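# Move three desk items onto the counter with a mobile arm

## Task

Carry each of the three objects now on the desk over to the counter and set it there; afterwards open the gripper and back the robot away. The robot must end upright, neither toppled nor leaning, or the task counts as failed.

## Robot and tools

ROBOT. TidyBot++: a wheeled base 0.54 m long, 0.50 m wide and 0.38 m tall on four driven casters, carrying a single seven-joint arm with a two-finger gripper. The shoulder sits 0.12 m ahead of the base centre at 0.68 m height. Upper arm 0.42 m, forearm 0.31 m, wrist to hand point 0.31 m. The arm begins folded, hand pointing down, protruding up to 0.08 m beyond the base front. Cameras: base_camera (644x364, pinhole) and wrist_camera (644x476, fisheye, looking along the hand).

FRAMES. Base frame: metres, origin on the floor below the base centre, x ahead, y to the left, z upward. The odometry frame is the base frame as it stood when the scene began. base_odometry gives x, y and heading (rad, left positive, -3.142 to 3.142); it counts wheel rotation, so slipping looks like travel, and it drifts a few cm over many moves. base_tilt is in degrees, positive when leaning forward or right.

move. Every argument except cameras and blocking forms one action; its parts start at once.
- base: an object with any of translate_m (forward positive, -2 to 2 m), strafe_m (left positive, -2 to 2 m), rotate_rad (counter-clockwise from above positive, -6.3 to 6.3 rad). These are offsets relative to where the base is when the command starts, not places in odometry.
- joints: absolute targets in radians keyed joint_1_rad ... joint_7_rad, plus gripper_pos (0 fully open, 1 fully closed; finger gap about 85 x (1 - gripper_pos) mm). Ranges: joint_2_rad and joint_6_rad ±2.249 and ±2.099, joint_4_rad ±2.579, the rest unlimited (they take the short way round, so step less than half a turn at a time). joint_1_rad positive turns the arm clockwise from above, the reverse of rotate_rad.
- target: one list of seven numbers [x, y, z, qw, qx, qy, qz], an absolute pose of the hand point (midway between finger pads) in the base frame, metres then quaternion, in the form hand_pose prints. The hand's z axis runs along the fingers; they open along its y axis. With target, joints may hold only gripper_pos.
- speeds: top-speed caps for this action: translate_m and strafe_m 0.05 to 0.5 m/s, rotate_rad 0.1 to 1.57 rad/s. If translate and strafe are combined, cap only one of them.
- cameras: list of base_camera, wrist_camera or all; [] for none. blocking: true (default) returns when everything rests; false returns in about 0.5 s while motion continues, and a later move overrides only the parts it names.
A move with no action just reports. One action runs at most 15 s; a base move times out after 14 s.

wait: seconds 0 to 10, plus cameras; returns early once motion ends. stop: brakes all running motions (cameras optional). zoom_image: camera plus region [x0, y0, x1, y1] in pixels from the top-left, no larger than 504 by 504. finished_scene: scene = the current scene number; ends it permanently, and the goal must still hold without the robot.

RESULTS. pictures lists image order; move shows done or the worst status. base_status, joint_status, hand_status use: moving, done, off_target (resting short, perhaps still pushing), stopped, contact_stop, time_out, not_followed. hand_pose is the measured hand pose; hand_target is where joint targets would put it. joint_positions, motor_effort (percent of max, peak in brackets), Motor temperatures per joint, on_its_own (things not commanded). joint command not followed or pose unreachable means a self-collision or reach check withheld the arm; ARM HIT means a hard hit on the base or arm; torque_fault freezes the arm 10 s. MOTOR HOT appears at 60 °C; at 75 °C an OVER-TEMPERATURE FAULT lets the arm sink for 30 to 60 s (keys read limit_stop_at_motor_heat), after which resend targets. A refused call or an uncommanded stop cancels the rest of that reply's move, wait and finished_scene calls.

TIPS. The arm does not avoid obstacles or the base; target paths curve and may overshoot. After done, the hand is usually within 3 cm; fix it by adding (wanted minus measured) to the last target. To hold still, resend hand_target, not hand_pose. Loads make the arm sag; never command a joint to its current reading while holding something. A downward-pointing hand reaches about 0.94 m height at most, only close to the base. Lowering onto a surface: hand_pose stops falling while effort shifts slightly. Closed fingertips reach about 20 mm past the hand point. Loose objects may get nudged briefly now and then. Time runs on while you think.

AVOID. Dropping objects, opening on a moving part, slams, hard impacts, strong pushes, heavy squeezing of something still supported, twisting or yanking the gripper. Torque limits are 104.5 N m (joints 1-4) and 51.3 N m (5-7). Do not drive or turn while the arm is snagged above about 0.6 m, reach far out over nearby furniture straight from the folded pose, or swing a stretched arm sideways; these can topple the robot. Pulling the arm in or backing off corrects a slight lean.

Each tool is called after "Request:" by a JSON object that holds its "api" and its "payload", one argument or row to a line.

## Session

Request:
{"api": "move", "payload": {

}}

Scene clock: 0.00 s.
Motor temperatures (°C): [29 28 24 28 32 36 35]
base_odometry: x=+0.000 y=+0.000 heading=+0.000
base_tilt: forward=+0.0 right=+0.0
base_status: not commanded
joint_positions: joint_1_rad=-0.042 joint_2_rad=-0.306 joint_3_rad=+3.125 joint_4_rad=-2.506 joint_5_rad=-0.037 joint_6_rad=-0.893 joint_7_rad=+1.577 gripper_pos=+0.000
joint_status: not commanded
motor_effort: joint_1_rad=-2 joint_2_rad=-3 joint_3_rad=+1 joint_4_rad=+14 joint_5_rad=+0 joint_6_rad=+1 joint_7_rad=+0
hand_pose: x=+0.2608 y=+0.0182 z=+0.5871 quat_wxyz=(-0.013, +0.999, +0.021, +0.024) (m; base frame)
hand_target: x=+0.2608 y=+0.0182 z=+0.5871 quat_wxyz=(-0.013, +0.999, +0.021, +0.024) (m; base frame)
hand_status: not commanded
pictures: base_camera, wrist_camera

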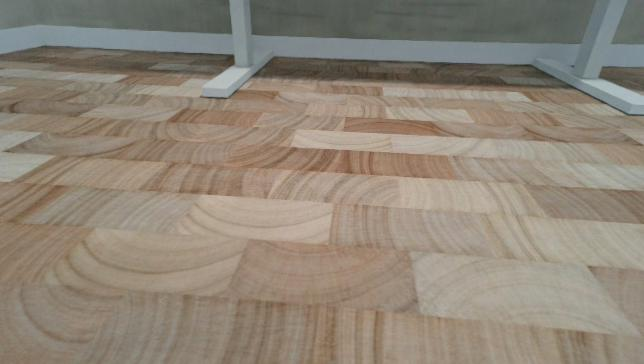

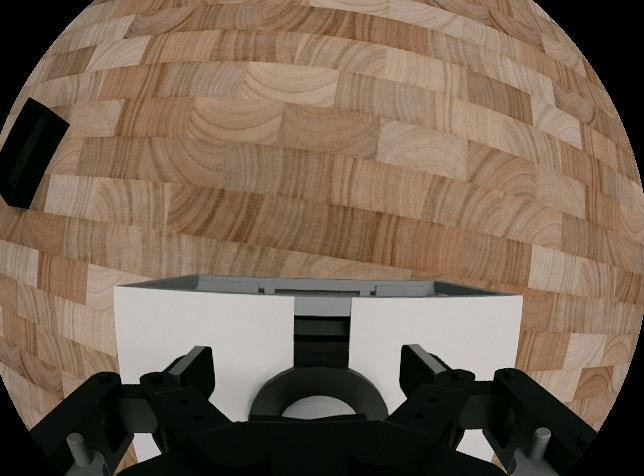

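Request:
{"api": "move", "payload": {
  "joints": {"joint_6_rad": 0.4, "joint_2_rad": -0.3, "joint_4_rad": -2.3}
}}

Request:
{"api": "move", "payload": {
  "joints": {"joint_1_rad": 1.4},
  "cameras": ["wrist_camera"]
}}

Request:
{"api": "move", "payload": {
  "joints": {"joint_1_rad": -1.4},
  "cameras": ["wrist_camera"]
}}

Scene clock: 10.10 s.
Motor temperatures (°C): [29 28 24 28 32 36 35]
move: done
base_odometry: x=+0.000 y=+0.000 heading=+0.000
base_tilt: forward=+0.0 right=+0.0
base_status: not commanded
joint_positions: joint_1_rad=-0.042 joint_2_rad=-0.306 joint_3_rad=+3.125 joint_4_rad=-2.315 joint_5_rad=-0.037 joint_6_rad=+0.358 joint_7_rad=+1.577 gripper_pos=+0.000
joint_status: all done
motor_effort: joint_1_rad=-2(2) joint_2_rad=-9(10) joint_3_rad=+2(2) joint_4_rad=+20(21) joint_5_rad=+0(1) joint_6_rad=+9(9) joint_7_rad=+1(1)
hand_pose: x=+0.5865 y=+0.0256 z=+0.9246 quat_wxyz=(-0.023, +0.735, +0.008, +0.678) (m; base frame)
hand_target: x=+0.5908 y=+0.0255 z=+0.9437 quat_wxyz=(-0.023, +0.717, +0.007, +0.696) (m; base frame)
hand_status: not commanded
pictures: base_camera, wrist_camera

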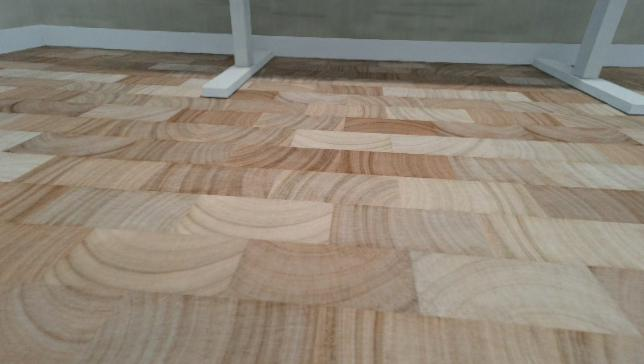

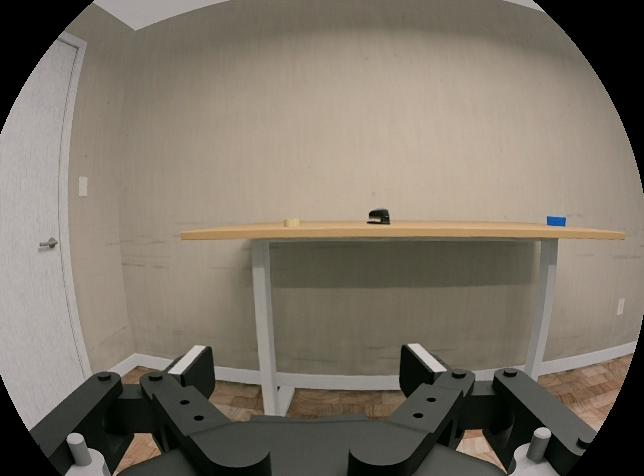

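Scene clock: 12.80 s.
Motor temperatures (°C): [29 28 24 28 32 36 35]
move: done
base_odometry: x=+0.000 y=+0.000 heading=+0.000
base_tilt: forward=+0.0 right=+0.0
base_status: not commanded
joint_positions: joint_1_rad=+1.383 joint_2_rad=-0.306 joint_3_rad=+3.125 joint_4_rad=-2.315 joint_5_rad=-0.037 joint_6_rad=+0.360 joint_7_rad=+1.577 gripper_pos=+0.000
joint_status: all done
motor_effort: joint_1_rad=-1(3) joint_2_rad=-9(10) joint_3_rad=+1(3) joint_4_rad=+21(21) joint_5_rad=+0(0) joint_6_rad=+8(9) joint_7_rad=+1(1)
hand_pose: x=+0.2120 y=-0.4589 z=+0.9253 quat_wxyz=(+0.426, +0.561, -0.474, +0.528) (m; base frame)
hand_target: x=+0.2048 y=-0.4646 z=+0.9437 quat_wxyz=(+0.442, +0.544, -0.468, +0.538) (m; base frame)
hand_status: not commanded
pictures: wrist_camera

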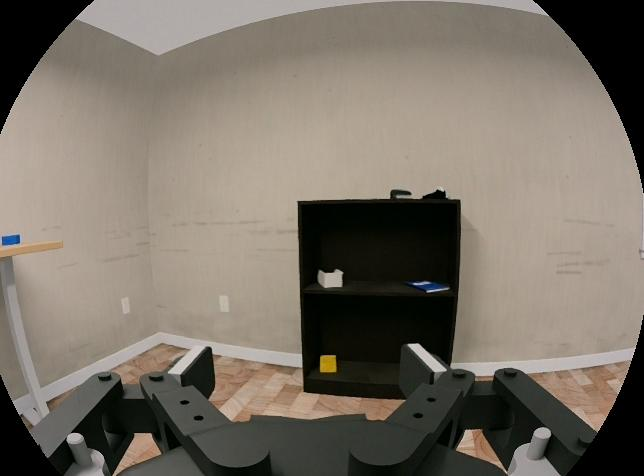

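Scene clock: 16.50 s.
Motor temperatures (°C): [29 28 24 28 32 36 35]
move: done
base_odometry: x=+0.000 y=+0.000 heading=+0.000
base_tilt: forward=+0.0 right=+0.0
base_status: not commanded
joint_positions: joint_1_rad=-1.383 joint_2_rad=-0.306 joint_3_rad=+3.125 joint_4_rad=-2.315 joint_5_rad=-0.037 joint_6_rad=+0.360 joint_7_rad=+1.577 gripper_pos=+0.000
joint_status: all done
motor_effort: joint_1_rad=-1(3) joint_2_rad=-9(10) joint_3_rad=+1(2) joint_4_rad=+20(21) joint_5_rad=+0(1) joint_6_rad=+9(9) joint_7_rad=+1(1)
hand_pose: x=+0.2005 y=+0.4611 z=+0.9254 quat_wxyz=(-0.440, +0.570, +0.462, +0.517) (m; base frame)
hand_target: x=+0.1938 y=+0.4665 z=+0.9437 quat_wxyz=(-0.455, +0.554, +0.456, +0.527) (m; base frame)
hand_status: not commanded
pictures: wrist_camera

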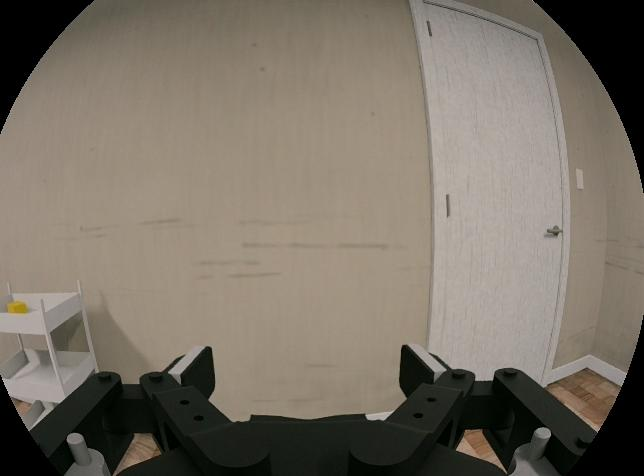

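Request:
{"api": "move", "payload": {
  "joints": {"joint_1_rad": -2.8},
  "cameras": ["wrist_camera"]
}}

Request:
{"api": "move", "payload": {
  "joints": {"joint_1_rad": 2.2},
  "cameras": ["wrist_camera"]
}}

Request:
{"api": "move", "payload": {
  "joints": {"joint_1_rad": 0},
  "cameras": ["wrist_camera"]
}}

Request:
{"api": "zoom_image", "payload": {
  "camera": "wrist_camera",
  "region": [170, 180, 640, 270]
}}

Scene clock: 26.23 s.
Motor temperatures (°C): [29 28 24 28 32 36 35]
move: done
base_odometry: x=+0.000 y=+0.000 heading=+0.000
base_tilt: forward=+0.0 right=+0.0
base_status: not commanded
joint_positions: joint_1_rad=-2.783 joint_2_rad=-0.306 joint_3_rad=+3.125 joint_4_rad=-2.315 joint_5_rad=-0.037 joint_6_rad=+0.361 joint_7_rad=+1.577 gripper_pos=+0.000
joint_status: all done
motor_effort: joint_1_rad=-1(3) joint_2_rad=-9(10) joint_3_rad=+2(3) joint_4_rad=+20(21) joint_5_rad=+0(0) joint_6_rad=+9(9) joint_7_rad=+1(1)
hand_pose: x=-0.3215 y=+0.1586 z=+0.9255 quat_wxyz=(-0.670, +0.138, +0.721, +0.112) (m; base frame)
hand_target: x=-0.3280 y=+0.1530 z=+0.9437 quat_wxyz=(-0.688, +0.130, +0.706, +0.110) (m; base frame)
hand_status: not commanded
pictures: wrist_camera

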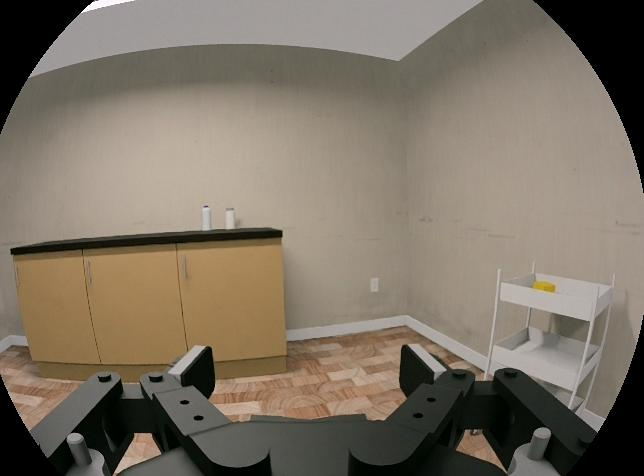

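Scene clock: 28.77 s.
Motor temperatures (°C): [29 28 24 28 32 36 35]
move: done
base_odometry: x=+0.000 y=+0.000 heading=+0.000
base_tilt: forward=+0.0 right=+0.0
base_status: not commanded
joint_positions: joint_1_rad=-4.066 joint_2_rad=-0.306 joint_3_rad=+3.125 joint_4_rad=-2.315 joint_5_rad=-0.037 joint_6_rad=+0.361 joint_7_rad=+1.577 gripper_pos=+0.000
joint_status: all done
motor_effort: joint_1_rad=-1(3) joint_2_rad=-9(10) joint_3_rad=+2(2) joint_4_rad=+20(21) joint_5_rad=+0(1) joint_6_rad=+9(9) joint_7_rad=+1(1)
hand_pose: x=-0.1581 y=-0.3774 z=+0.9255 quat_wxyz=(-0.604, -0.321, +0.660, -0.311) (m; base frame)
hand_target: x=-0.1545 y=-0.3853 z=+0.9437 quat_wxyz=(-0.617, -0.318, +0.643, -0.324) (m; base frame)
hand_status: not commanded
pictures: wrist_camera

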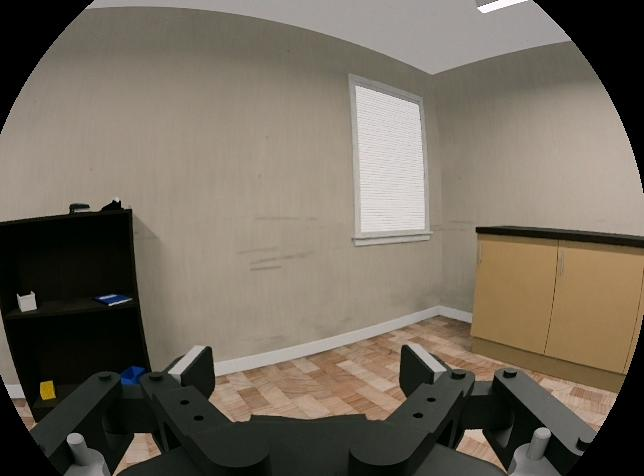

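Scene clock: 32.03 s.
Motor temperatures (°C): [29 28 24 28 32 36 35]
move: done
base_odometry: x=+0.000 y=+0.000 heading=+0.000
base_tilt: forward=+0.0 right=+0.0
base_status: not commanded
joint_positions: joint_1_rad=-6.266 joint_2_rad=-0.306 joint_3_rad=+3.125 joint_4_rad=-2.315 joint_5_rad=-0.037 joint_6_rad=+0.361 joint_7_rad=+1.577 gripper_pos=+0.000
joint_status: all done
motor_effort: joint_1_rad=-1(3) joint_2_rad=-9(10) joint_3_rad=+1(2) joint_4_rad=+21(21) joint_5_rad=+0(0) joint_6_rad=+9(9) joint_7_rad=+0(1)
hand_pose: x=+0.5872 y=-0.0019 z=+0.9256 quat_wxyz=(+0.003, -0.734, +0.014, -0.679) (m; base frame)
hand_target: x=+0.5914 y=+0.0056 z=+0.9437 quat_wxyz=(+0.009, -0.717, +0.008, -0.697) (m; base frame)
hand_status: not commanded
pictures: wrist_camera

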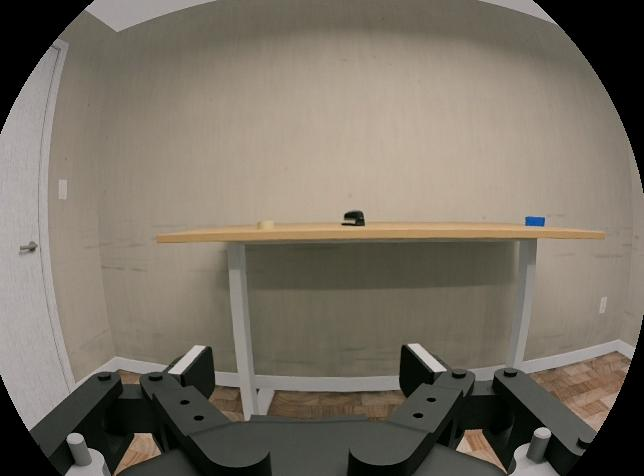

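Scaled by 1.072.

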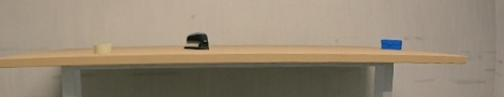

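Request:
{"api": "move", "payload": {
  "base": {"translate_m": 0.4},
  "joints": {"joint_2_rad": -0.3, "joint_4_rad": -1.5, "joint_6_rad": -0.9}
}}

Request:
{"api": "zoom_image", "payload": {
  "camera": "wrist_camera",
  "region": [70, 100, 570, 360]
}}

Scene clock: 45.33 s.
Motor temperatures (°C): [29 28 24 28 32 36 35]
move: done
base_odometry: x=+0.400 y=+0.000 heading=-0.001
base_tilt: forward=+0.0 right=+0.0
base_status: done
joint_positions: joint_1_rad=-6.266 joint_2_rad=-0.296 joint_3_rad=+3.125 joint_4_rad=-1.528 joint_5_rad=-0.037 joint_6_rad=-0.860 joint_7_rad=+1.577 gripper_pos=+0.000
joint_status: all done
motor_effort: joint_1_rad=-1(2) joint_2_rad=-10(16) joint_3_rad=+1(2) joint_4_rad=+20(23) joint_5_rad=+0(1) joint_6_rad=+8(10) joint_7_rad=+1(1)
hand_pose: x=+0.5626 y=+0.0116 z=+1.0334 quat_wxyz=(+0.015, -0.866, +0.000, -0.501) (m; base frame)
hand_target: x=+0.5559 y=+0.0192 z=+1.0406 quat_wxyz=(+0.019, -0.867, -0.008, -0.497) (m; base frame)
hand_status: not commanded
pictures: base_camera, wrist_camera

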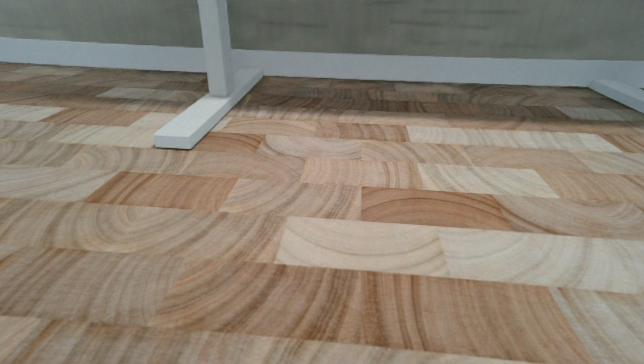

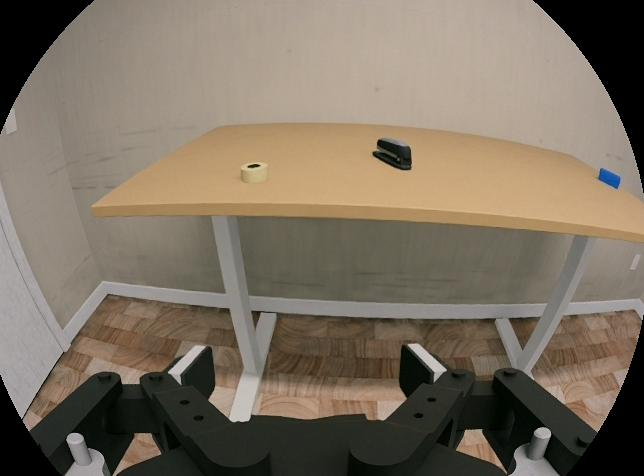

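Scaled by 1.008.

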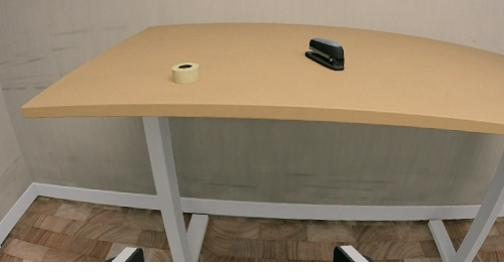

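Request:
{"api": "move", "payload": {
  "joints": {"joint_2_rad": -0.3, "joint_4_rad": -1.0, "joint_6_rad": -1.9},
  "base": {"translate_m": 0.4, "strafe_m": 0.13, "rotate_rad": -0.12}
}}

Scene clock: 114.83 s.
Motor temperatures (°C): [29 28 24 28 32 36 35]
move: done
base_odometry: x=+0.800 y=+0.130 heading=-0.121
base_tilt: forward=+0.0 right=+0.0
base_status: done
joint_positions: joint_1_rad=-6.270 joint_2_rad=-0.293 joint_3_rad=+3.129 joint_4_rad=-1.028 joint_5_rad=-0.037 joint_6_rad=-1.860 joint_7_rad=+1.577 gripper_pos=+0.000
joint_status: all done
motor_effort: joint_1_rad=-1(3) joint_2_rad=-3(10) joint_3_rad=+1(3) joint_4_rad=+14(21) joint_5_rad=+0(1) joint_6_rad=+4(9) joint_7_rad=+1(1)
hand_pose: x=+0.3696 y=+0.0136 z=+1.0520 quat_wxyz=(+0.013, -0.963, -0.013, -0.270) (m; base frame)
hand_target: x=+0.3571 y=+0.0180 z=+1.0575 quat_wxyz=(+0.014, -0.963, -0.022, -0.267) (m; base frame)
hand_status: not commanded
pictures: base_camera, wrist_camera

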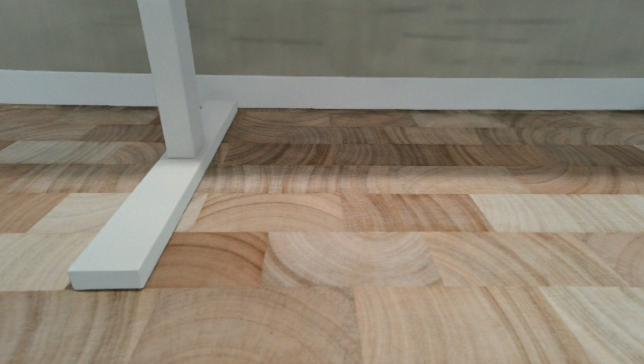

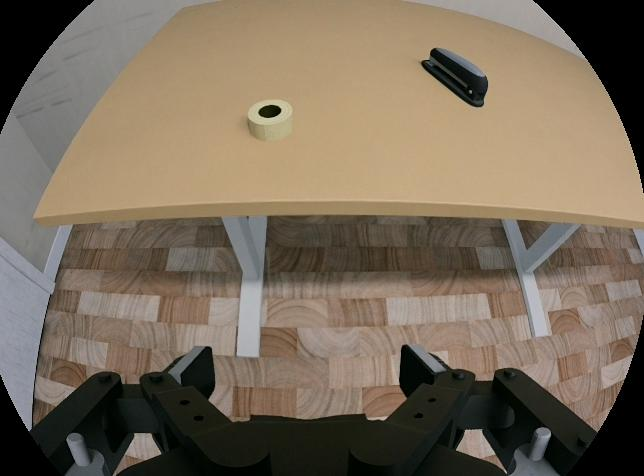

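Request:
{"api": "move", "payload": {
  "base": {"translate_m": 0.22, "strafe_m": 0.077},
  "target": [0.42, 0.0, 1.09, 0.0, 0.966, 0.0, 0.2588],
  "cameras": ["wrist_camera"]
}}

Scene clock: 140.93 s.
Motor temperatures (°C): [29 28 24 28 32 36 35]
move: done
base_odometry: x=+1.028 y=+0.180 heading=-0.121
base_tilt: forward=+0.0 right=+0.0
base_status: done
joint_positions: joint_1_rad=-6.291 joint_2_rad=-0.066 joint_3_rad=+3.155 joint_4_rad=-0.715 joint_5_rad=-0.037 joint_6_rad=-1.973 joint_7_rad=+1.577 gripper_pos=+0.000
joint_status: not commanded
motor_effort: joint_1_rad=-1(1) joint_2_rad=-11(16) joint_3_rad=+1(2) joint_4_rad=+13(15) joint_5_rad=+0(1) joint_6_rad=+4(6) joint_7_rad=+0(1)
hand_pose: x=+0.4356 y=+0.0100 z=+1.0820 quat_wxyz=(+0.014, -0.966, -0.012, -0.257) (m; base frame)
hand_target: x=+0.4200 y=+0.0000 z=+1.0900 quat_wxyz=(+0.000, -0.966, +0.000, -0.259) (m; base frame)
hand_status: done (0.020 m and 2.1 deg from the pose sent, 0.065 m and 2.5 deg at the start)
pictures: wrist_camera

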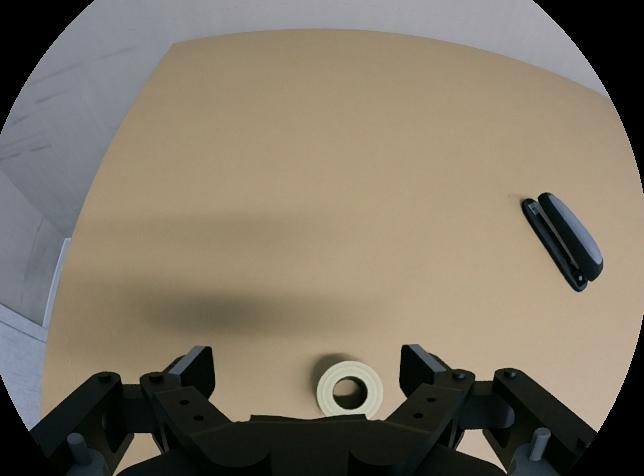

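Request:
{"api": "move", "payload": {
  "target": [0.42, -0.023, 1.035, 0.0, 0.966, 0.0, 0.2588],
  "cameras": ["wrist_camera"]
}}

Scene clock: 152.80 s.
Motor temperatures (°C): [29 28 24 28 32 36 35]
move: done
base_odometry: x=+1.028 y=+0.180 heading=-0.121
base_tilt: forward=+0.0 right=+0.0
base_status: not commanded
joint_positions: joint_1_rad=-6.291 joint_2_rad=-0.183 joint_3_rad=+3.226 joint_4_rad=-1.017 joint_5_rad=-0.037 joint_6_rad=-1.827 joint_7_rad=+1.606 gripper_pos=+0.000
joint_status: not commanded
motor_effort: joint_1_rad=-1(1) joint_2_rad=-8(11) joint_3_rad=+1(2) joint_4_rad=+14(15) joint_5_rad=+0(1) joint_6_rad=+4(5) joint_7_rad=+1(1)
hand_pose: x=+0.4200 y=-0.0152 z=+1.0310 quat_wxyz=(+0.011, -0.971, +0.012, -0.239) (m; base frame)
hand_target: x=+0.4200 y=-0.0230 z=+1.0350 quat_wxyz=(+0.000, -0.966, +0.000, -0.259) (m; base frame)
hand_status: done (0.009 m and 3.0 deg from the pose sent, 0.060 m and 2.1 deg at the start)
pictures: wrist_camera

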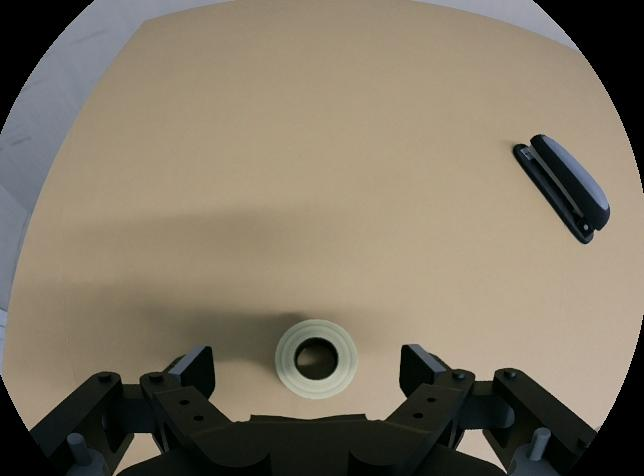

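Request:
{"api": "move", "payload": {
  "target": [0.43, -0.023, 1.005, 0.0, 0.966, 0.0, 0.2588],
  "cameras": ["wrist_camera"]
}}

Scene clock: 158.97 s.
Motor temperatures (°C): [29 28 24 28 32 36 35]
move: done
base_odometry: x=+1.028 y=+0.180 heading=-0.121
base_tilt: forward=+0.0 right=+0.0
base_status: not commanded
joint_positions: joint_1_rad=-6.291 joint_2_rad=-0.212 joint_3_rad=+3.226 joint_4_rad=-1.159 joint_5_rad=-0.037 joint_6_rad=-1.715 joint_7_rad=+1.606 gripper_pos=+0.000
joint_status: not commanded
motor_effort: joint_1_rad=-1(1) joint_2_rad=-9(10) joint_3_rad=+1(1) joint_4_rad=+16(17) joint_5_rad=+0(1) joint_6_rad=+4(4) joint_7_rad=+1(1)
hand_pose: x=+0.4298 y=-0.0159 z=+1.0007 quat_wxyz=(+0.013, -0.971, +0.014, -0.238) (m; base frame)
hand_target: x=+0.4300 y=-0.0230 z=+1.0050 quat_wxyz=(+0.000, -0.966, +0.000, -0.259) (m; base frame)
hand_status: done (0.008 m and 3.3 deg from the pose sent, 0.029 m and 3.0 deg at the start)
pictures: wrist_camera

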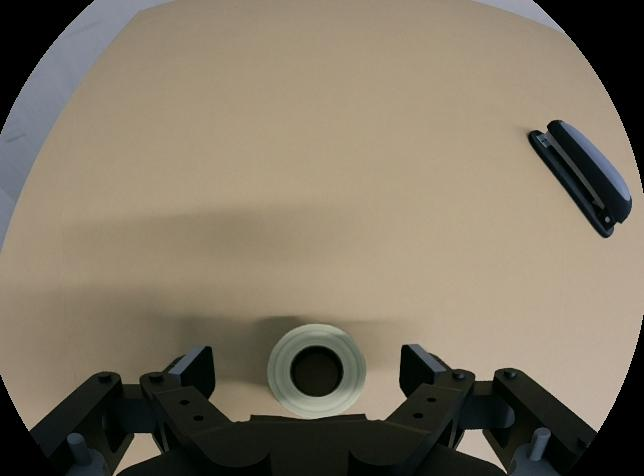

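Request:
{"api": "move", "payload": {
  "target": [0.433, -0.023, 0.992, 0.0, 0.966, 0.0, 0.2588],
  "cameras": ["wrist_camera"]
}}

Scene clock: 162.77 s.
Motor temperatures (°C): [29 28 24 28 32 36 35]
move: done
base_odometry: x=+1.028 y=+0.180 heading=-0.121
base_tilt: forward=+0.0 right=-0.1
base_status: not commanded
joint_positions: joint_1_rad=-6.291 joint_2_rad=-0.227 joint_3_rad=+3.226 joint_4_rad=-1.219 joint_5_rad=-0.037 joint_6_rad=-1.667 joint_7_rad=+1.606 gripper_pos=+0.000
joint_status: not commanded
motor_effort: joint_1_rad=-1(2) joint_2_rad=-8(9) joint_3_rad=+1(1) joint_4_rad=+17(17) joint_5_rad=+0(1) joint_6_rad=+4(4) joint_7_rad=+1(1)
hand_pose: x=+0.4328 y=-0.0161 z=+0.9883 quat_wxyz=(+0.014, -0.971, +0.015, -0.239) (m; base frame)
hand_target: x=+0.4330 y=-0.0230 z=+0.9920 quat_wxyz=(+0.000, -0.966, +0.000, -0.259) (m; base frame)
hand_status: done (0.008 m and 3.3 deg from the pose sent, 0.012 m and 3.3 deg at the start)
pictures: wrist_camera

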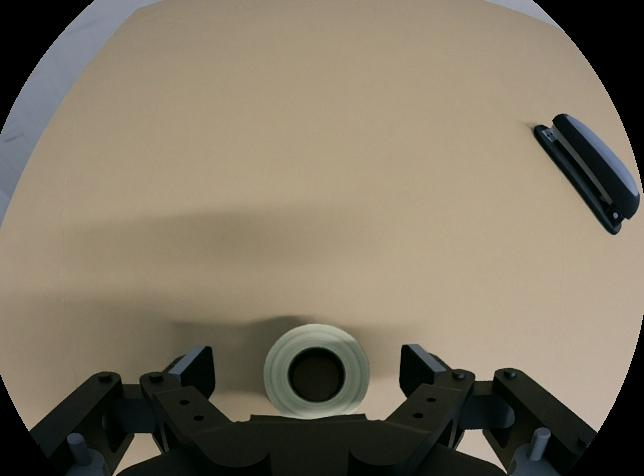

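Request:
{"api": "move", "payload": {
  "joints": {"gripper_pos": 0.45},
  "cameras": ["wrist_camera"]
}}

Scene clock: 166.57 s.
Motor temperatures (°C): [29 28 24 28 32 36 35]
move: done
base_odometry: x=+1.028 y=+0.180 heading=-0.121
base_tilt: forward=+0.0 right=+0.0
base_status: not commanded
joint_positions: joint_1_rad=-6.291 joint_2_rad=-0.227 joint_3_rad=+3.226 joint_4_rad=-1.219 joint_5_rad=-0.037 joint_6_rad=-1.666 joint_7_rad=+1.606 gripper_pos=+0.450
joint_status: all done
motor_effort: joint_1_rad=-1(1) joint_2_rad=-8(9) joint_3_rad=+1(1) joint_4_rad=+17(17) joint_5_rad=-1(1) joint_6_rad=+4(4) joint_7_rad=+1(1)
hand_pose: x=+0.4329 y=-0.0161 z=+0.9885 quat_wxyz=(+0.014, -0.971, +0.015, -0.240) (m; base frame)
hand_target: x=+0.4330 y=-0.0230 z=+0.9920 quat_wxyz=(+0.000, -0.966, +0.000, -0.259) (m; base frame)
hand_status: not commanded
pictures: wrist_camera

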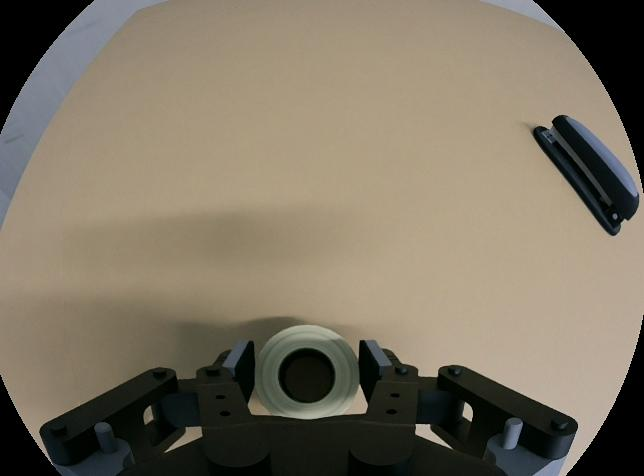

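Request:
{"api": "move", "payload": {
  "joints": {"gripper_pos": 0.6},
  "cameras": ["wrist_camera"]
}}

Scene clock: 170.37 s.
Motor temperatures (°C): [29 28 24 28 32 36 35]
move: done
base_odometry: x=+1.028 y=+0.180 heading=-0.121
base_tilt: forward=+0.0 right=+0.0
base_status: not commanded
joint_positions: joint_1_rad=-6.291 joint_2_rad=-0.244 joint_3_rad=+3.226 joint_4_rad=-1.226 joint_5_rad=-0.037 joint_6_rad=-1.647 joint_7_rad=+1.606 gripper_pos=+0.600
joint_status: all done
motor_effort: joint_1_rad=-1(2) joint_2_rad=-7(9) joint_3_rad=+1(1) joint_4_rad=+15(17) joint_5_rad=+0(1) joint_6_rad=+4(5) joint_7_rad=+0(1)
hand_pose: x=+0.4324 y=-0.0166 z=+0.9939 quat_wxyz=(+0.014, -0.967, +0.015, -0.254) (m; base frame)
hand_target: x=+0.4330 y=-0.0230 z=+0.9920 quat_wxyz=(+0.000, -0.966, +0.000, -0.259) (m; base frame)
hand_status: not commanded
pictures: wrist_camera

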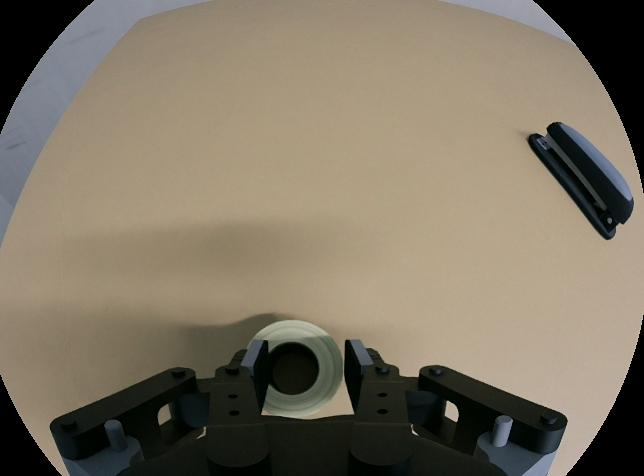

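Request:
{"api": "move", "payload": {
  "joints": {"gripper_pos": 0.0},
  "cameras": ["wrist_camera"]
}}

Scene clock: 182.97 s.
Motor temperatures (°C): [29 28 24 28 32 36 35]
move: done
base_odometry: x=+1.028 y=+0.180 heading=-0.121
base_tilt: forward=+0.0 right=+0.0
base_status: not commanded
joint_positions: joint_1_rad=-6.291 joint_2_rad=-0.244 joint_3_rad=+3.226 joint_4_rad=-1.226 joint_5_rad=-0.037 joint_6_rad=-1.647 joint_7_rad=+1.606 gripper_pos=+0.000
joint_status: all done
motor_effort: joint_1_rad=-1(1) joint_2_rad=-8(9) joint_3_rad=+1(2) joint_4_rad=+17(17) joint_5_rad=-1(1) joint_6_rad=+4(4) joint_7_rad=+0(1)
hand_pose: x=+0.4324 y=-0.0166 z=+0.9939 quat_wxyz=(+0.014, -0.967, +0.015, -0.254) (m; base frame)
hand_target: x=+0.4330 y=-0.0230 z=+0.9920 quat_wxyz=(+0.000, -0.966, +0.000, -0.259) (m; base frame)
hand_status: not commanded
pictures: wrist_camera

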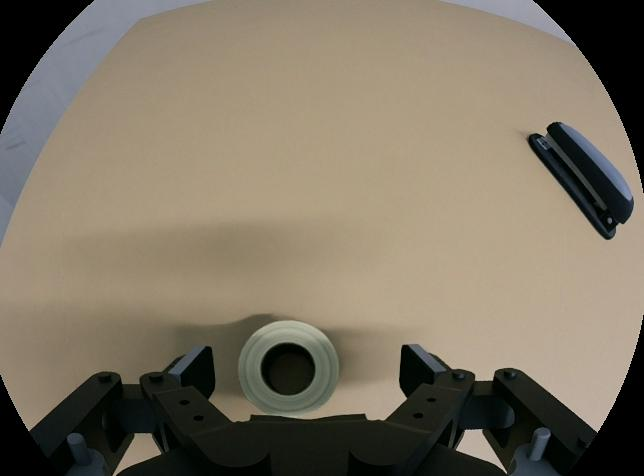

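Request:
{"api": "move", "payload": {
  "target": [0.437, -0.013, 0.978, 0.0, 0.966, 0.0, 0.2588],
  "cameras": ["wrist_camera"]
}}

Request:
{"api": "move", "payload": {
  "target": [0.437, -0.013, 0.970, 0.0, 0.966, 0.0, 0.2588],
  "cameras": ["wrist_camera"]
}}

Scene clock: 189.33 s.
Motor temperatures (°C): [29 28 24 28 32 36 35]
move: done
base_odometry: x=+1.028 y=+0.180 heading=-0.121
base_tilt: forward=+0.0 right=-0.1
base_status: not commanded
joint_positions: joint_1_rad=-6.291 joint_2_rad=-0.245 joint_3_rad=+3.202 joint_4_rad=-1.280 joint_5_rad=-0.037 joint_6_rad=-1.614 joint_7_rad=+1.606 gripper_pos=+0.000
joint_status: not commanded
motor_effort: joint_1_rad=-1(2) joint_2_rad=-8(10) joint_3_rad=+1(2) joint_4_rad=+16(18) joint_5_rad=-1(1) joint_6_rad=+4(4) joint_7_rad=+1(1)
hand_pose: x=+0.4353 y=-0.0075 z=+0.9767 quat_wxyz=(+0.014, -0.970, +0.004, -0.245) (m; base frame)
hand_target: x=+0.4370 y=-0.0130 z=+0.9780 quat_wxyz=(+0.000, -0.966, +0.000, -0.259) (m; base frame)
hand_status: done (0.006 m and 2.4 deg from the pose sent, 0.017 m and 2.4 deg at the start)
pictures: wrist_camera

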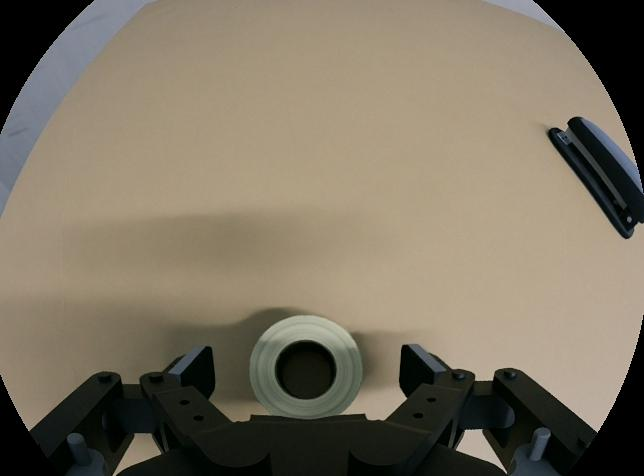

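Scene clock: 190.00 s.
Motor temperatures (°C): [29 28 24 28 32 36 35]
move: done
base_odometry: x=+1.028 y=+0.180 heading=-0.121
base_tilt: forward=+0.0 right=-0.1
base_status: not commanded
joint_positions: joint_1_rad=-6.291 joint_2_rad=-0.250 joint_3_rad=+3.202 joint_4_rad=-1.314 joint_5_rad=-0.037 joint_6_rad=-1.591 joint_7_rad=+1.606 gripper_pos=+0.000
joint_status: not commanded
motor_effort: joint_1_rad=-1(1) joint_2_rad=-8(9) joint_3_rad=+0(1) joint_4_rad=+17(18) joint_5_rad=+0(1) joint_6_rad=+4(4) joint_7_rad=+0(1)
hand_pose: x=+0.4363 y=-0.0075 z=+0.9673 quat_wxyz=(+0.015, -0.970, +0.005, -0.242) (m; base frame)
hand_target: x=+0.4370 y=-0.0130 z=+0.9700 quat_wxyz=(+0.000, -0.966, +0.000, -0.259) (m; base frame)
hand_status: done (0.006 m and 2.7 deg from the pose sent, 0.009 m and 2.4 deg at the start)
pictures: wrist_camera

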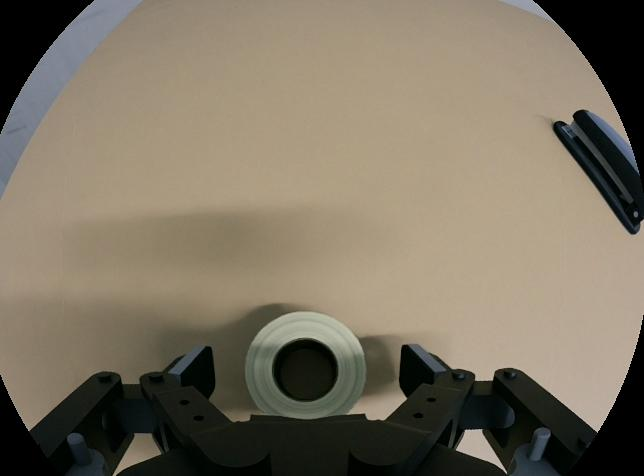

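Request:
{"api": "move", "payload": {
  "joints": {"gripper_pos": 0.42},
  "cameras": ["wrist_camera"]
}}

Scene clock: 195.50 s.
Motor temperatures (°C): [29 28 24 28 32 36 35]
move: done
base_odometry: x=+1.028 y=+0.180 heading=-0.121
base_tilt: forward=+0.0 right=+0.0
base_status: not commanded
joint_positions: joint_1_rad=-6.291 joint_2_rad=-0.253 joint_3_rad=+3.202 joint_4_rad=-1.314 joint_5_rad=-0.037 joint_6_rad=-1.586 joint_7_rad=+1.606 gripper_pos=+0.420
joint_status: all done
motor_effort: joint_1_rad=-1(2) joint_2_rad=-7(9) joint_3_rad=+1(1) joint_4_rad=+17(18) joint_5_rad=+0(2) joint_6_rad=+4(4) joint_7_rad=+1(1)
hand_pose: x=+0.4365 y=-0.0077 z=+0.9687 quat_wxyz=(+0.015, -0.969, +0.005, -0.245) (m; base frame)
hand_target: x=+0.4370 y=-0.0130 z=+0.9700 quat_wxyz=(+0.000, -0.966, +0.000, -0.259) (m; base frame)
hand_status: not commanded
pictures: wrist_camera

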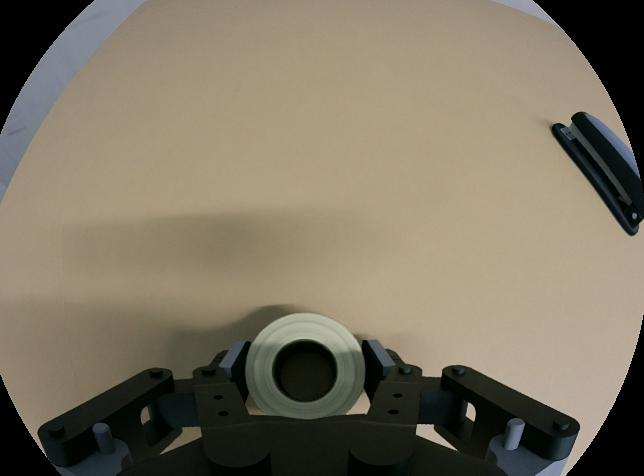

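Request:
{"api": "move", "payload": {
  "joints": {"gripper_pos": 0.6},
  "cameras": ["wrist_camera"]
}}

Scene clock: 200.53 s.
Motor temperatures (°C): [29 28 24 28 32 36 35]
move: off_target
base_odometry: x=+1.028 y=+0.180 heading=-0.121
base_tilt: forward=+0.0 right=+0.0
base_status: not commanded
joint_positions: joint_1_rad=-6.291 joint_2_rad=-0.256 joint_3_rad=+3.202 joint_4_rad=-1.315 joint_5_rad=-0.037 joint_6_rad=-1.583 joint_7_rad=+1.606 gripper_pos=+0.499
joint_status: gripper_pos off_target (ended at +0.499, target +0.600)
motor_effort: joint_1_rad=-1(2) joint_2_rad=-8(8) joint_3_rad=+1(1) joint_4_rad=+16(17) joint_5_rad=-1(1) joint_6_rad=+4(5) joint_7_rad=+1(1)
hand_pose: x=+0.4362 y=-0.0077 z=+0.9700 quat_wxyz=(+0.015, -0.969, +0.005, -0.248) (m; base frame)
hand_target: x=+0.4370 y=-0.0130 z=+0.9700 quat_wxyz=(+0.000, -0.966, +0.000, -0.259) (m; base frame)
hand_status: not commanded
pictures: wrist_camera

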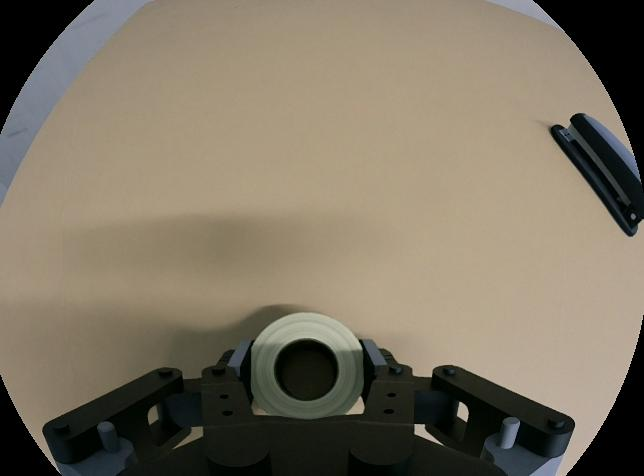

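Request:
{"api": "move", "payload": {
  "target": [0.43, -0.013, 1.08, 0.0, 0.966, 0.0, 0.2588],
  "cameras": ["wrist_camera"]
}}

Scene clock: 205.07 s.
Motor temperatures (°C): [29 28 24 28 32 36 35]
move: done
base_odometry: x=+1.028 y=+0.180 heading=-0.121
base_tilt: forward=+0.0 right=-0.1
base_status: not commanded
joint_positions: joint_1_rad=-6.291 joint_2_rad=-0.108 joint_3_rad=+3.202 joint_4_rad=-0.776 joint_5_rad=-0.037 joint_6_rad=-1.920 joint_7_rad=+1.606 gripper_pos=+0.499
joint_status: not commanded
motor_effort: joint_1_rad=-1(2) joint_2_rad=-10(10) joint_3_rad=+1(1) joint_4_rad=+13(18) joint_5_rad=+0(1) joint_6_rad=+5(5) joint_7_rad=+1(1)
hand_pose: x=+0.4327 y=-0.0070 z=+1.0822 quat_wxyz=(+0.006, -0.962, -0.001, -0.274) (m; base frame)
hand_target: x=+0.4300 y=-0.0130 z=+1.0800 quat_wxyz=(+0.000, -0.966, +0.000, -0.259) (m; base frame)
hand_status: done (0.007 m and 1.9 deg from the pose sent, 0.110 m and 2.2 deg at the start)
pictures: wrist_camera

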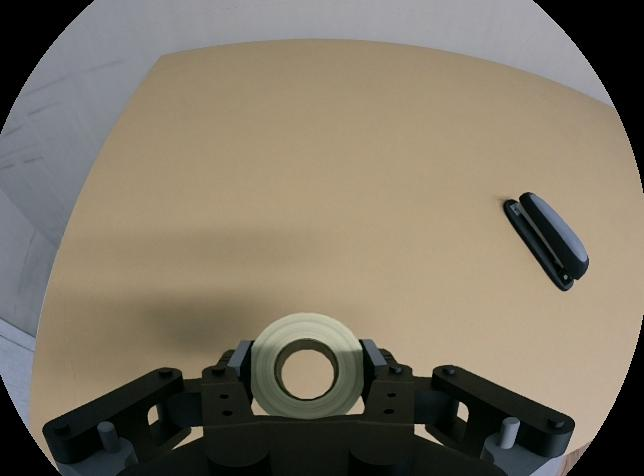

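Request:
{"api": "move", "payload": {
  "target": [0.36, -0.01, 1.06, 0.0, 0.966, 0.0, 0.2588],
  "base": {"translate_m": -0.4, "strafe_m": -0.1},
  "cameras": []
}}

Request:
{"api": "move", "payload": {
  "base": {"translate_m": -1.9, "strafe_m": -0.8, "rotate_rad": 3.1416},
  "speeds": {"rotate_rad": 0.8}
}}

Scene clock: 223.23 s.
Motor temperatures (°C): [29 28 24 28 32 36 35]
move: done
base_odometry: x=+0.619 y=+0.129 heading=-0.121
base_tilt: forward=+0.0 right=+0.0
base_status: done
joint_positions: joint_1_rad=-6.291 joint_2_rad=-0.271 joint_3_rad=+3.199 joint_4_rad=-0.939 joint_5_rad=-0.036 joint_6_rad=-1.923 joint_7_rad=+1.606 gripper_pos=+0.499
joint_status: not commanded
motor_effort: joint_1_rad=-1(2) joint_2_rad=-4(14) joint_3_rad=+1(2) joint_4_rad=+14(15) joint_5_rad=+0(1) joint_6_rad=+5(5) joint_7_rad=+1(1)
hand_pose: x=+0.3646 y=-0.0058 z=+1.0691 quat_wxyz=(+0.011, -0.962, -0.002, -0.272) (m; base frame)
hand_target: x=+0.3600 y=-0.0100 z=+1.0600 quat_wxyz=(+0.000, -0.966, +0.000, -0.259) (m; base frame)
hand_status: done (0.011 m and 2.1 deg from the pose sent, 0.076 m and 1.9 deg at the start)
pictures: none
No camera images: "cameras" was empty.

Scene clock: 228.93 s.
Motor temperatures (°C): [29 28 24 28 32 36 35]
move: done
base_odometry: x=-1.364 y=-0.436 heading=+3.021
base_tilt: forward=+0.0 right=+0.0
base_status: done
joint_positions: joint_1_rad=-6.291 joint_2_rad=-0.269 joint_3_rad=+3.195 joint_4_rad=-0.942 joint_5_rad=-0.036 joint_6_rad=-1.923 joint_7_rad=+1.606 gripper_pos=+0.499
joint_status: not commanded
motor_effort: joint_1_rad=-1(2) joint_2_rad=-3(8) joint_3_rad=+1(3) joint_4_rad=+13(14) joint_5_rad=+0(1) joint_6_rad=+5(5) joint_7_rad=+1(1)
hand_pose: x=+0.3654 y=-0.0043 z=+1.0675 quat_wxyz=(+0.011, -0.963, -0.004, -0.270) (m; base frame)
hand_target: x=+0.3600 y=-0.0100 z=+1.0600 quat_wxyz=(+0.000, -0.966, +0.000, -0.259) (m; base frame)
hand_status: not commanded
pictures: base_camera, wrist_camera

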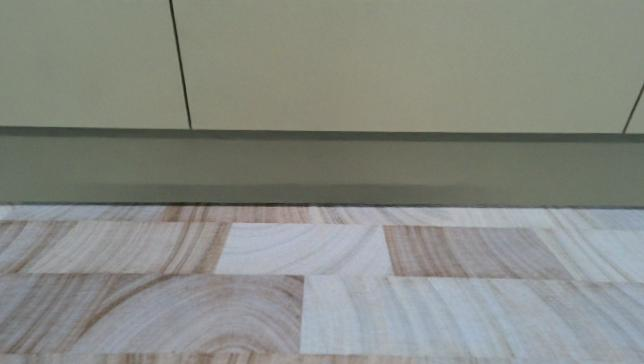

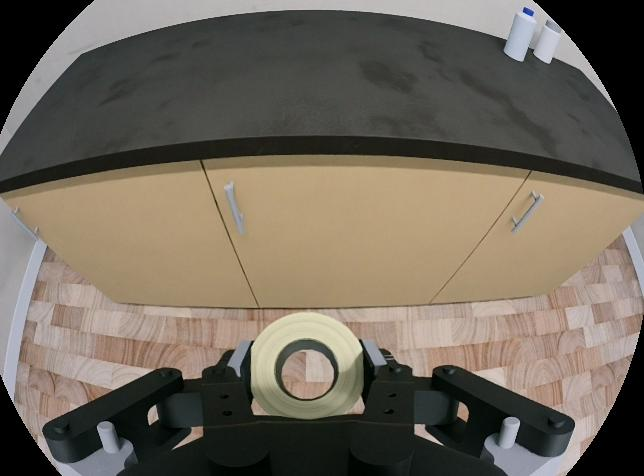

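Request:
{"api": "move", "payload": {
  "base": {"translate_m": 0.3},
  "cameras": ["wrist_camera"]
}}

Scene clock: 235.30 s.
Motor temperatures (°C): [29 28 24 28 32 36 35]
move: done
base_odometry: x=-1.662 y=-0.400 heading=+3.022
base_tilt: forward=+0.0 right=-0.1
base_status: done
joint_positions: joint_1_rad=-6.291 joint_2_rad=-0.265 joint_3_rad=+3.195 joint_4_rad=-0.943 joint_5_rad=-0.036 joint_6_rad=-1.923 joint_7_rad=+1.606 gripper_pos=+0.499
joint_status: not commanded
motor_effort: joint_1_rad=-1(1) joint_2_rad=-4(8) joint_3_rad=+1(2) joint_4_rad=+13(14) joint_5_rad=+0(1) joint_6_rad=+5(5) joint_7_rad=+1(1)
hand_pose: x=+0.3666 y=-0.0043 z=+1.0662 quat_wxyz=(+0.011, -0.963, -0.004, -0.268) (m; base frame)
hand_target: x=+0.3600 y=-0.0100 z=+1.0600 quat_wxyz=(+0.000, -0.966, +0.000, -0.259) (m; base frame)
hand_status: not commanded
pictures: wrist_camera

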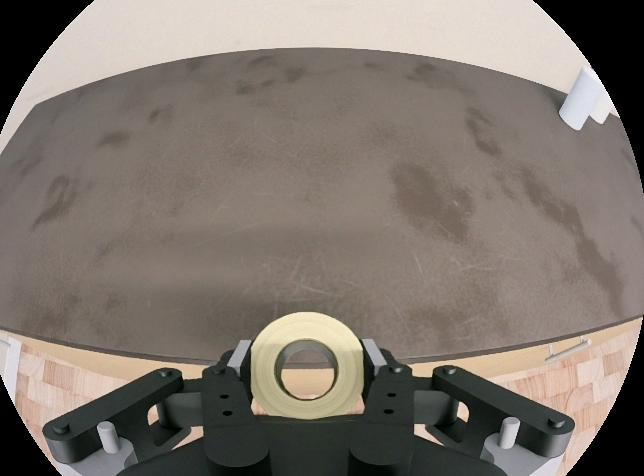

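Request:
{"api": "move", "payload": {
  "target": [0.52, -0.01, 1.03, 0.0, 0.966, 0.0, 0.2588],
  "cameras": ["wrist_camera"]
}}

Request:
{"api": "move", "payload": {
  "target": [0.52, -0.01, 0.98, 0.0, 0.966, 0.0, 0.2588],
  "cameras": ["wrist_camera"]
}}

Scene clock: 246.40 s.
Motor temperatures (°C): [29 28 24 28 32 36 35]
move: done
base_odometry: x=-1.662 y=-0.400 heading=+3.022
base_tilt: forward=+0.0 right=+0.0
base_status: not commanded
joint_positions: joint_1_rad=-6.291 joint_2_rad=+0.011 joint_3_rad=+3.195 joint_4_rad=-0.922 joint_5_rad=-0.036 joint_6_rad=-1.765 joint_7_rad=+1.606 gripper_pos=+0.499
joint_status: not commanded
motor_effort: joint_1_rad=-1(1) joint_2_rad=-17(22) joint_3_rad=+1(2) joint_4_rad=+16(17) joint_5_rad=-1(1) joint_6_rad=+4(5) joint_7_rad=+1(1)
hand_pose: x=+0.5107 y=-0.0053 z=+1.0087 quat_wxyz=(+0.007, -0.975, -0.002, -0.221) (m; base frame)
hand_target: x=+0.5200 y=-0.0100 z=+1.0300 quat_wxyz=(+0.000, -0.966, +0.000, -0.259) (m; base frame)
hand_status: done (0.024 m and 4.6 deg from the pose sent, 0.158 m and 1.7 deg at the start)
pictures: wrist_camera

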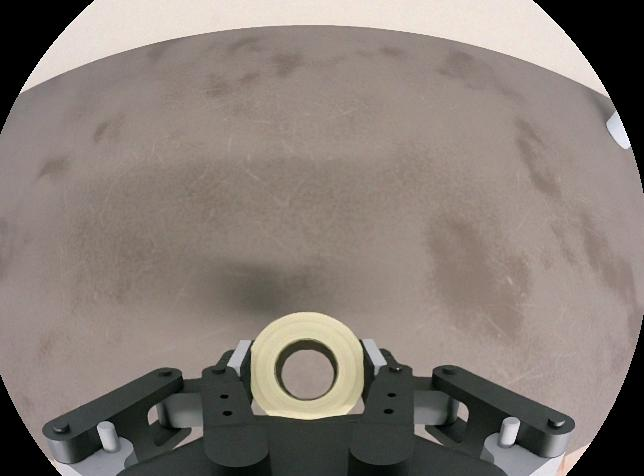

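Scene clock: 247.73 s.
Motor temperatures (°C): [29 28 24 28 32 36 35]
move: done
base_odometry: x=-1.662 y=-0.400 heading=+3.022
base_tilt: forward=+0.0 right=+0.0
base_status: not commanded
joint_positions: joint_1_rad=-6.291 joint_2_rad=-0.045 joint_3_rad=+3.195 joint_4_rad=-1.132 joint_5_rad=-0.036 joint_6_rad=-1.582 joint_7_rad=+1.606 gripper_pos=+0.499
joint_status: not commanded
motor_effort: joint_1_rad=-1(2) joint_2_rad=-16(17) joint_3_rad=+1(2) joint_4_rad=+17(18) joint_5_rad=-1(1) joint_6_rad=+4(4) joint_7_rad=+1(1)
hand_pose: x=+0.5208 y=-0.0063 z=+0.9713 quat_wxyz=(+0.009, -0.972, +0.001, -0.235) (m; base frame)
hand_target: x=+0.5200 y=-0.0100 z=+0.9800 quat_wxyz=(+0.000, -0.966, +0.000, -0.259) (m; base frame)
hand_status: done (0.009 m and 3.1 deg from the pose sent, 0.031 m and 4.6 deg at the start)
pictures: wrist_camera

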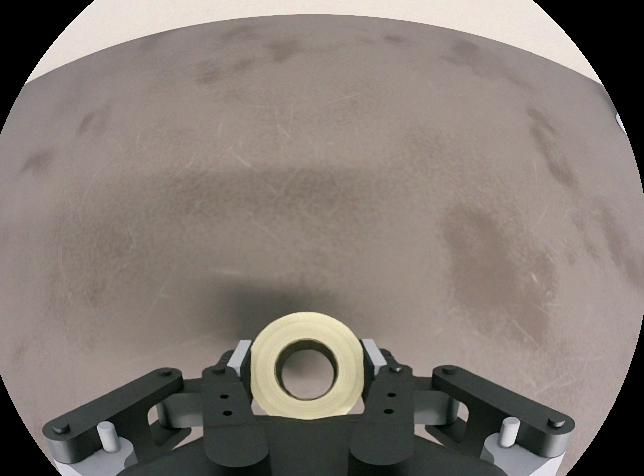

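Request:
{"api": "move", "payload": {
  "target": [0.52, -0.01, 0.96, 0.0, 0.966, 0.0, 0.2588],
  "cameras": []
}}

Request:
{"api": "move", "payload": {
  "target": [0.52, -0.01, 0.95, 0.0, 0.966, 0.0, 0.2588],
  "cameras": ["wrist_camera"]
}}

Scene clock: 252.43 s.
Motor temperatures (°C): [29 28 24 28 32 36 35]
move: done
base_odometry: x=-1.662 y=-0.400 heading=+3.022
base_tilt: forward=+0.0 right=+0.0
base_status: not commanded
joint_positions: joint_1_rad=-6.291 joint_2_rad=-0.069 joint_3_rad=+3.195 joint_4_rad=-1.224 joint_5_rad=-0.036 joint_6_rad=-1.512 joint_7_rad=+1.606 gripper_pos=+0.499
joint_status: not commanded
motor_effort: joint_1_rad=-1(1) joint_2_rad=-16(17) joint_3_rad=+1(2) joint_4_rad=+18(19) joint_5_rad=-1(1) joint_6_rad=+4(5) joint_7_rad=+1(1)
hand_pose: x=+0.5206 y=-0.0066 z=+0.9518 quat_wxyz=(+0.010, -0.972, +0.002, -0.235) (m; base frame)
hand_target: x=+0.5200 y=-0.0100 z=+0.9600 quat_wxyz=(+0.000, -0.966, +0.000, -0.259) (m; base frame)
hand_status: done (0.009 m and 3.0 deg from the pose sent, 0.012 m and 3.1 deg at the start)
pictures: none
No camera images: "cameras" was empty.

Scene clock: 253.13 s.
Motor temperatures (°C): [29 28 24 28 32 36 35]
move: done
base_odometry: x=-1.662 y=-0.400 heading=+3.022
base_tilt: forward=+0.0 right=+0.0
base_status: not commanded
joint_positions: joint_1_rad=-6.291 joint_2_rad=-0.080 joint_3_rad=+3.195 joint_4_rad=-1.268 joint_5_rad=-0.036 joint_6_rad=-1.477 joint_7_rad=+1.606 gripper_pos=+0.499
joint_status: not commanded
motor_effort: joint_1_rad=-1(2) joint_2_rad=-16(17) joint_3_rad=+1(2) joint_4_rad=+17(19) joint_5_rad=+0(1) joint_6_rad=+4(5) joint_7_rad=+1(1)
hand_pose: x=+0.5207 y=-0.0067 z=+0.9423 quat_wxyz=(+0.010, -0.972, +0.003, -0.237) (m; base frame)
hand_target: x=+0.5200 y=-0.0100 z=+0.9500 quat_wxyz=(+0.000, -0.966, +0.000, -0.259) (m; base frame)
hand_status: done (0.008 m and 2.9 deg from the pose sent, 0.004 m and 3.0 deg at the start)
pictures: wrist_camera

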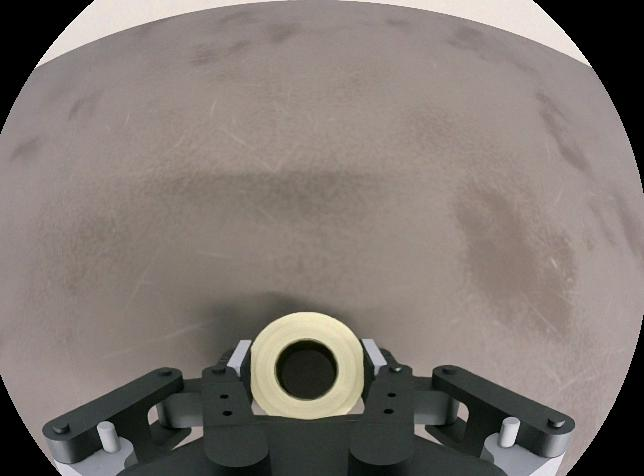

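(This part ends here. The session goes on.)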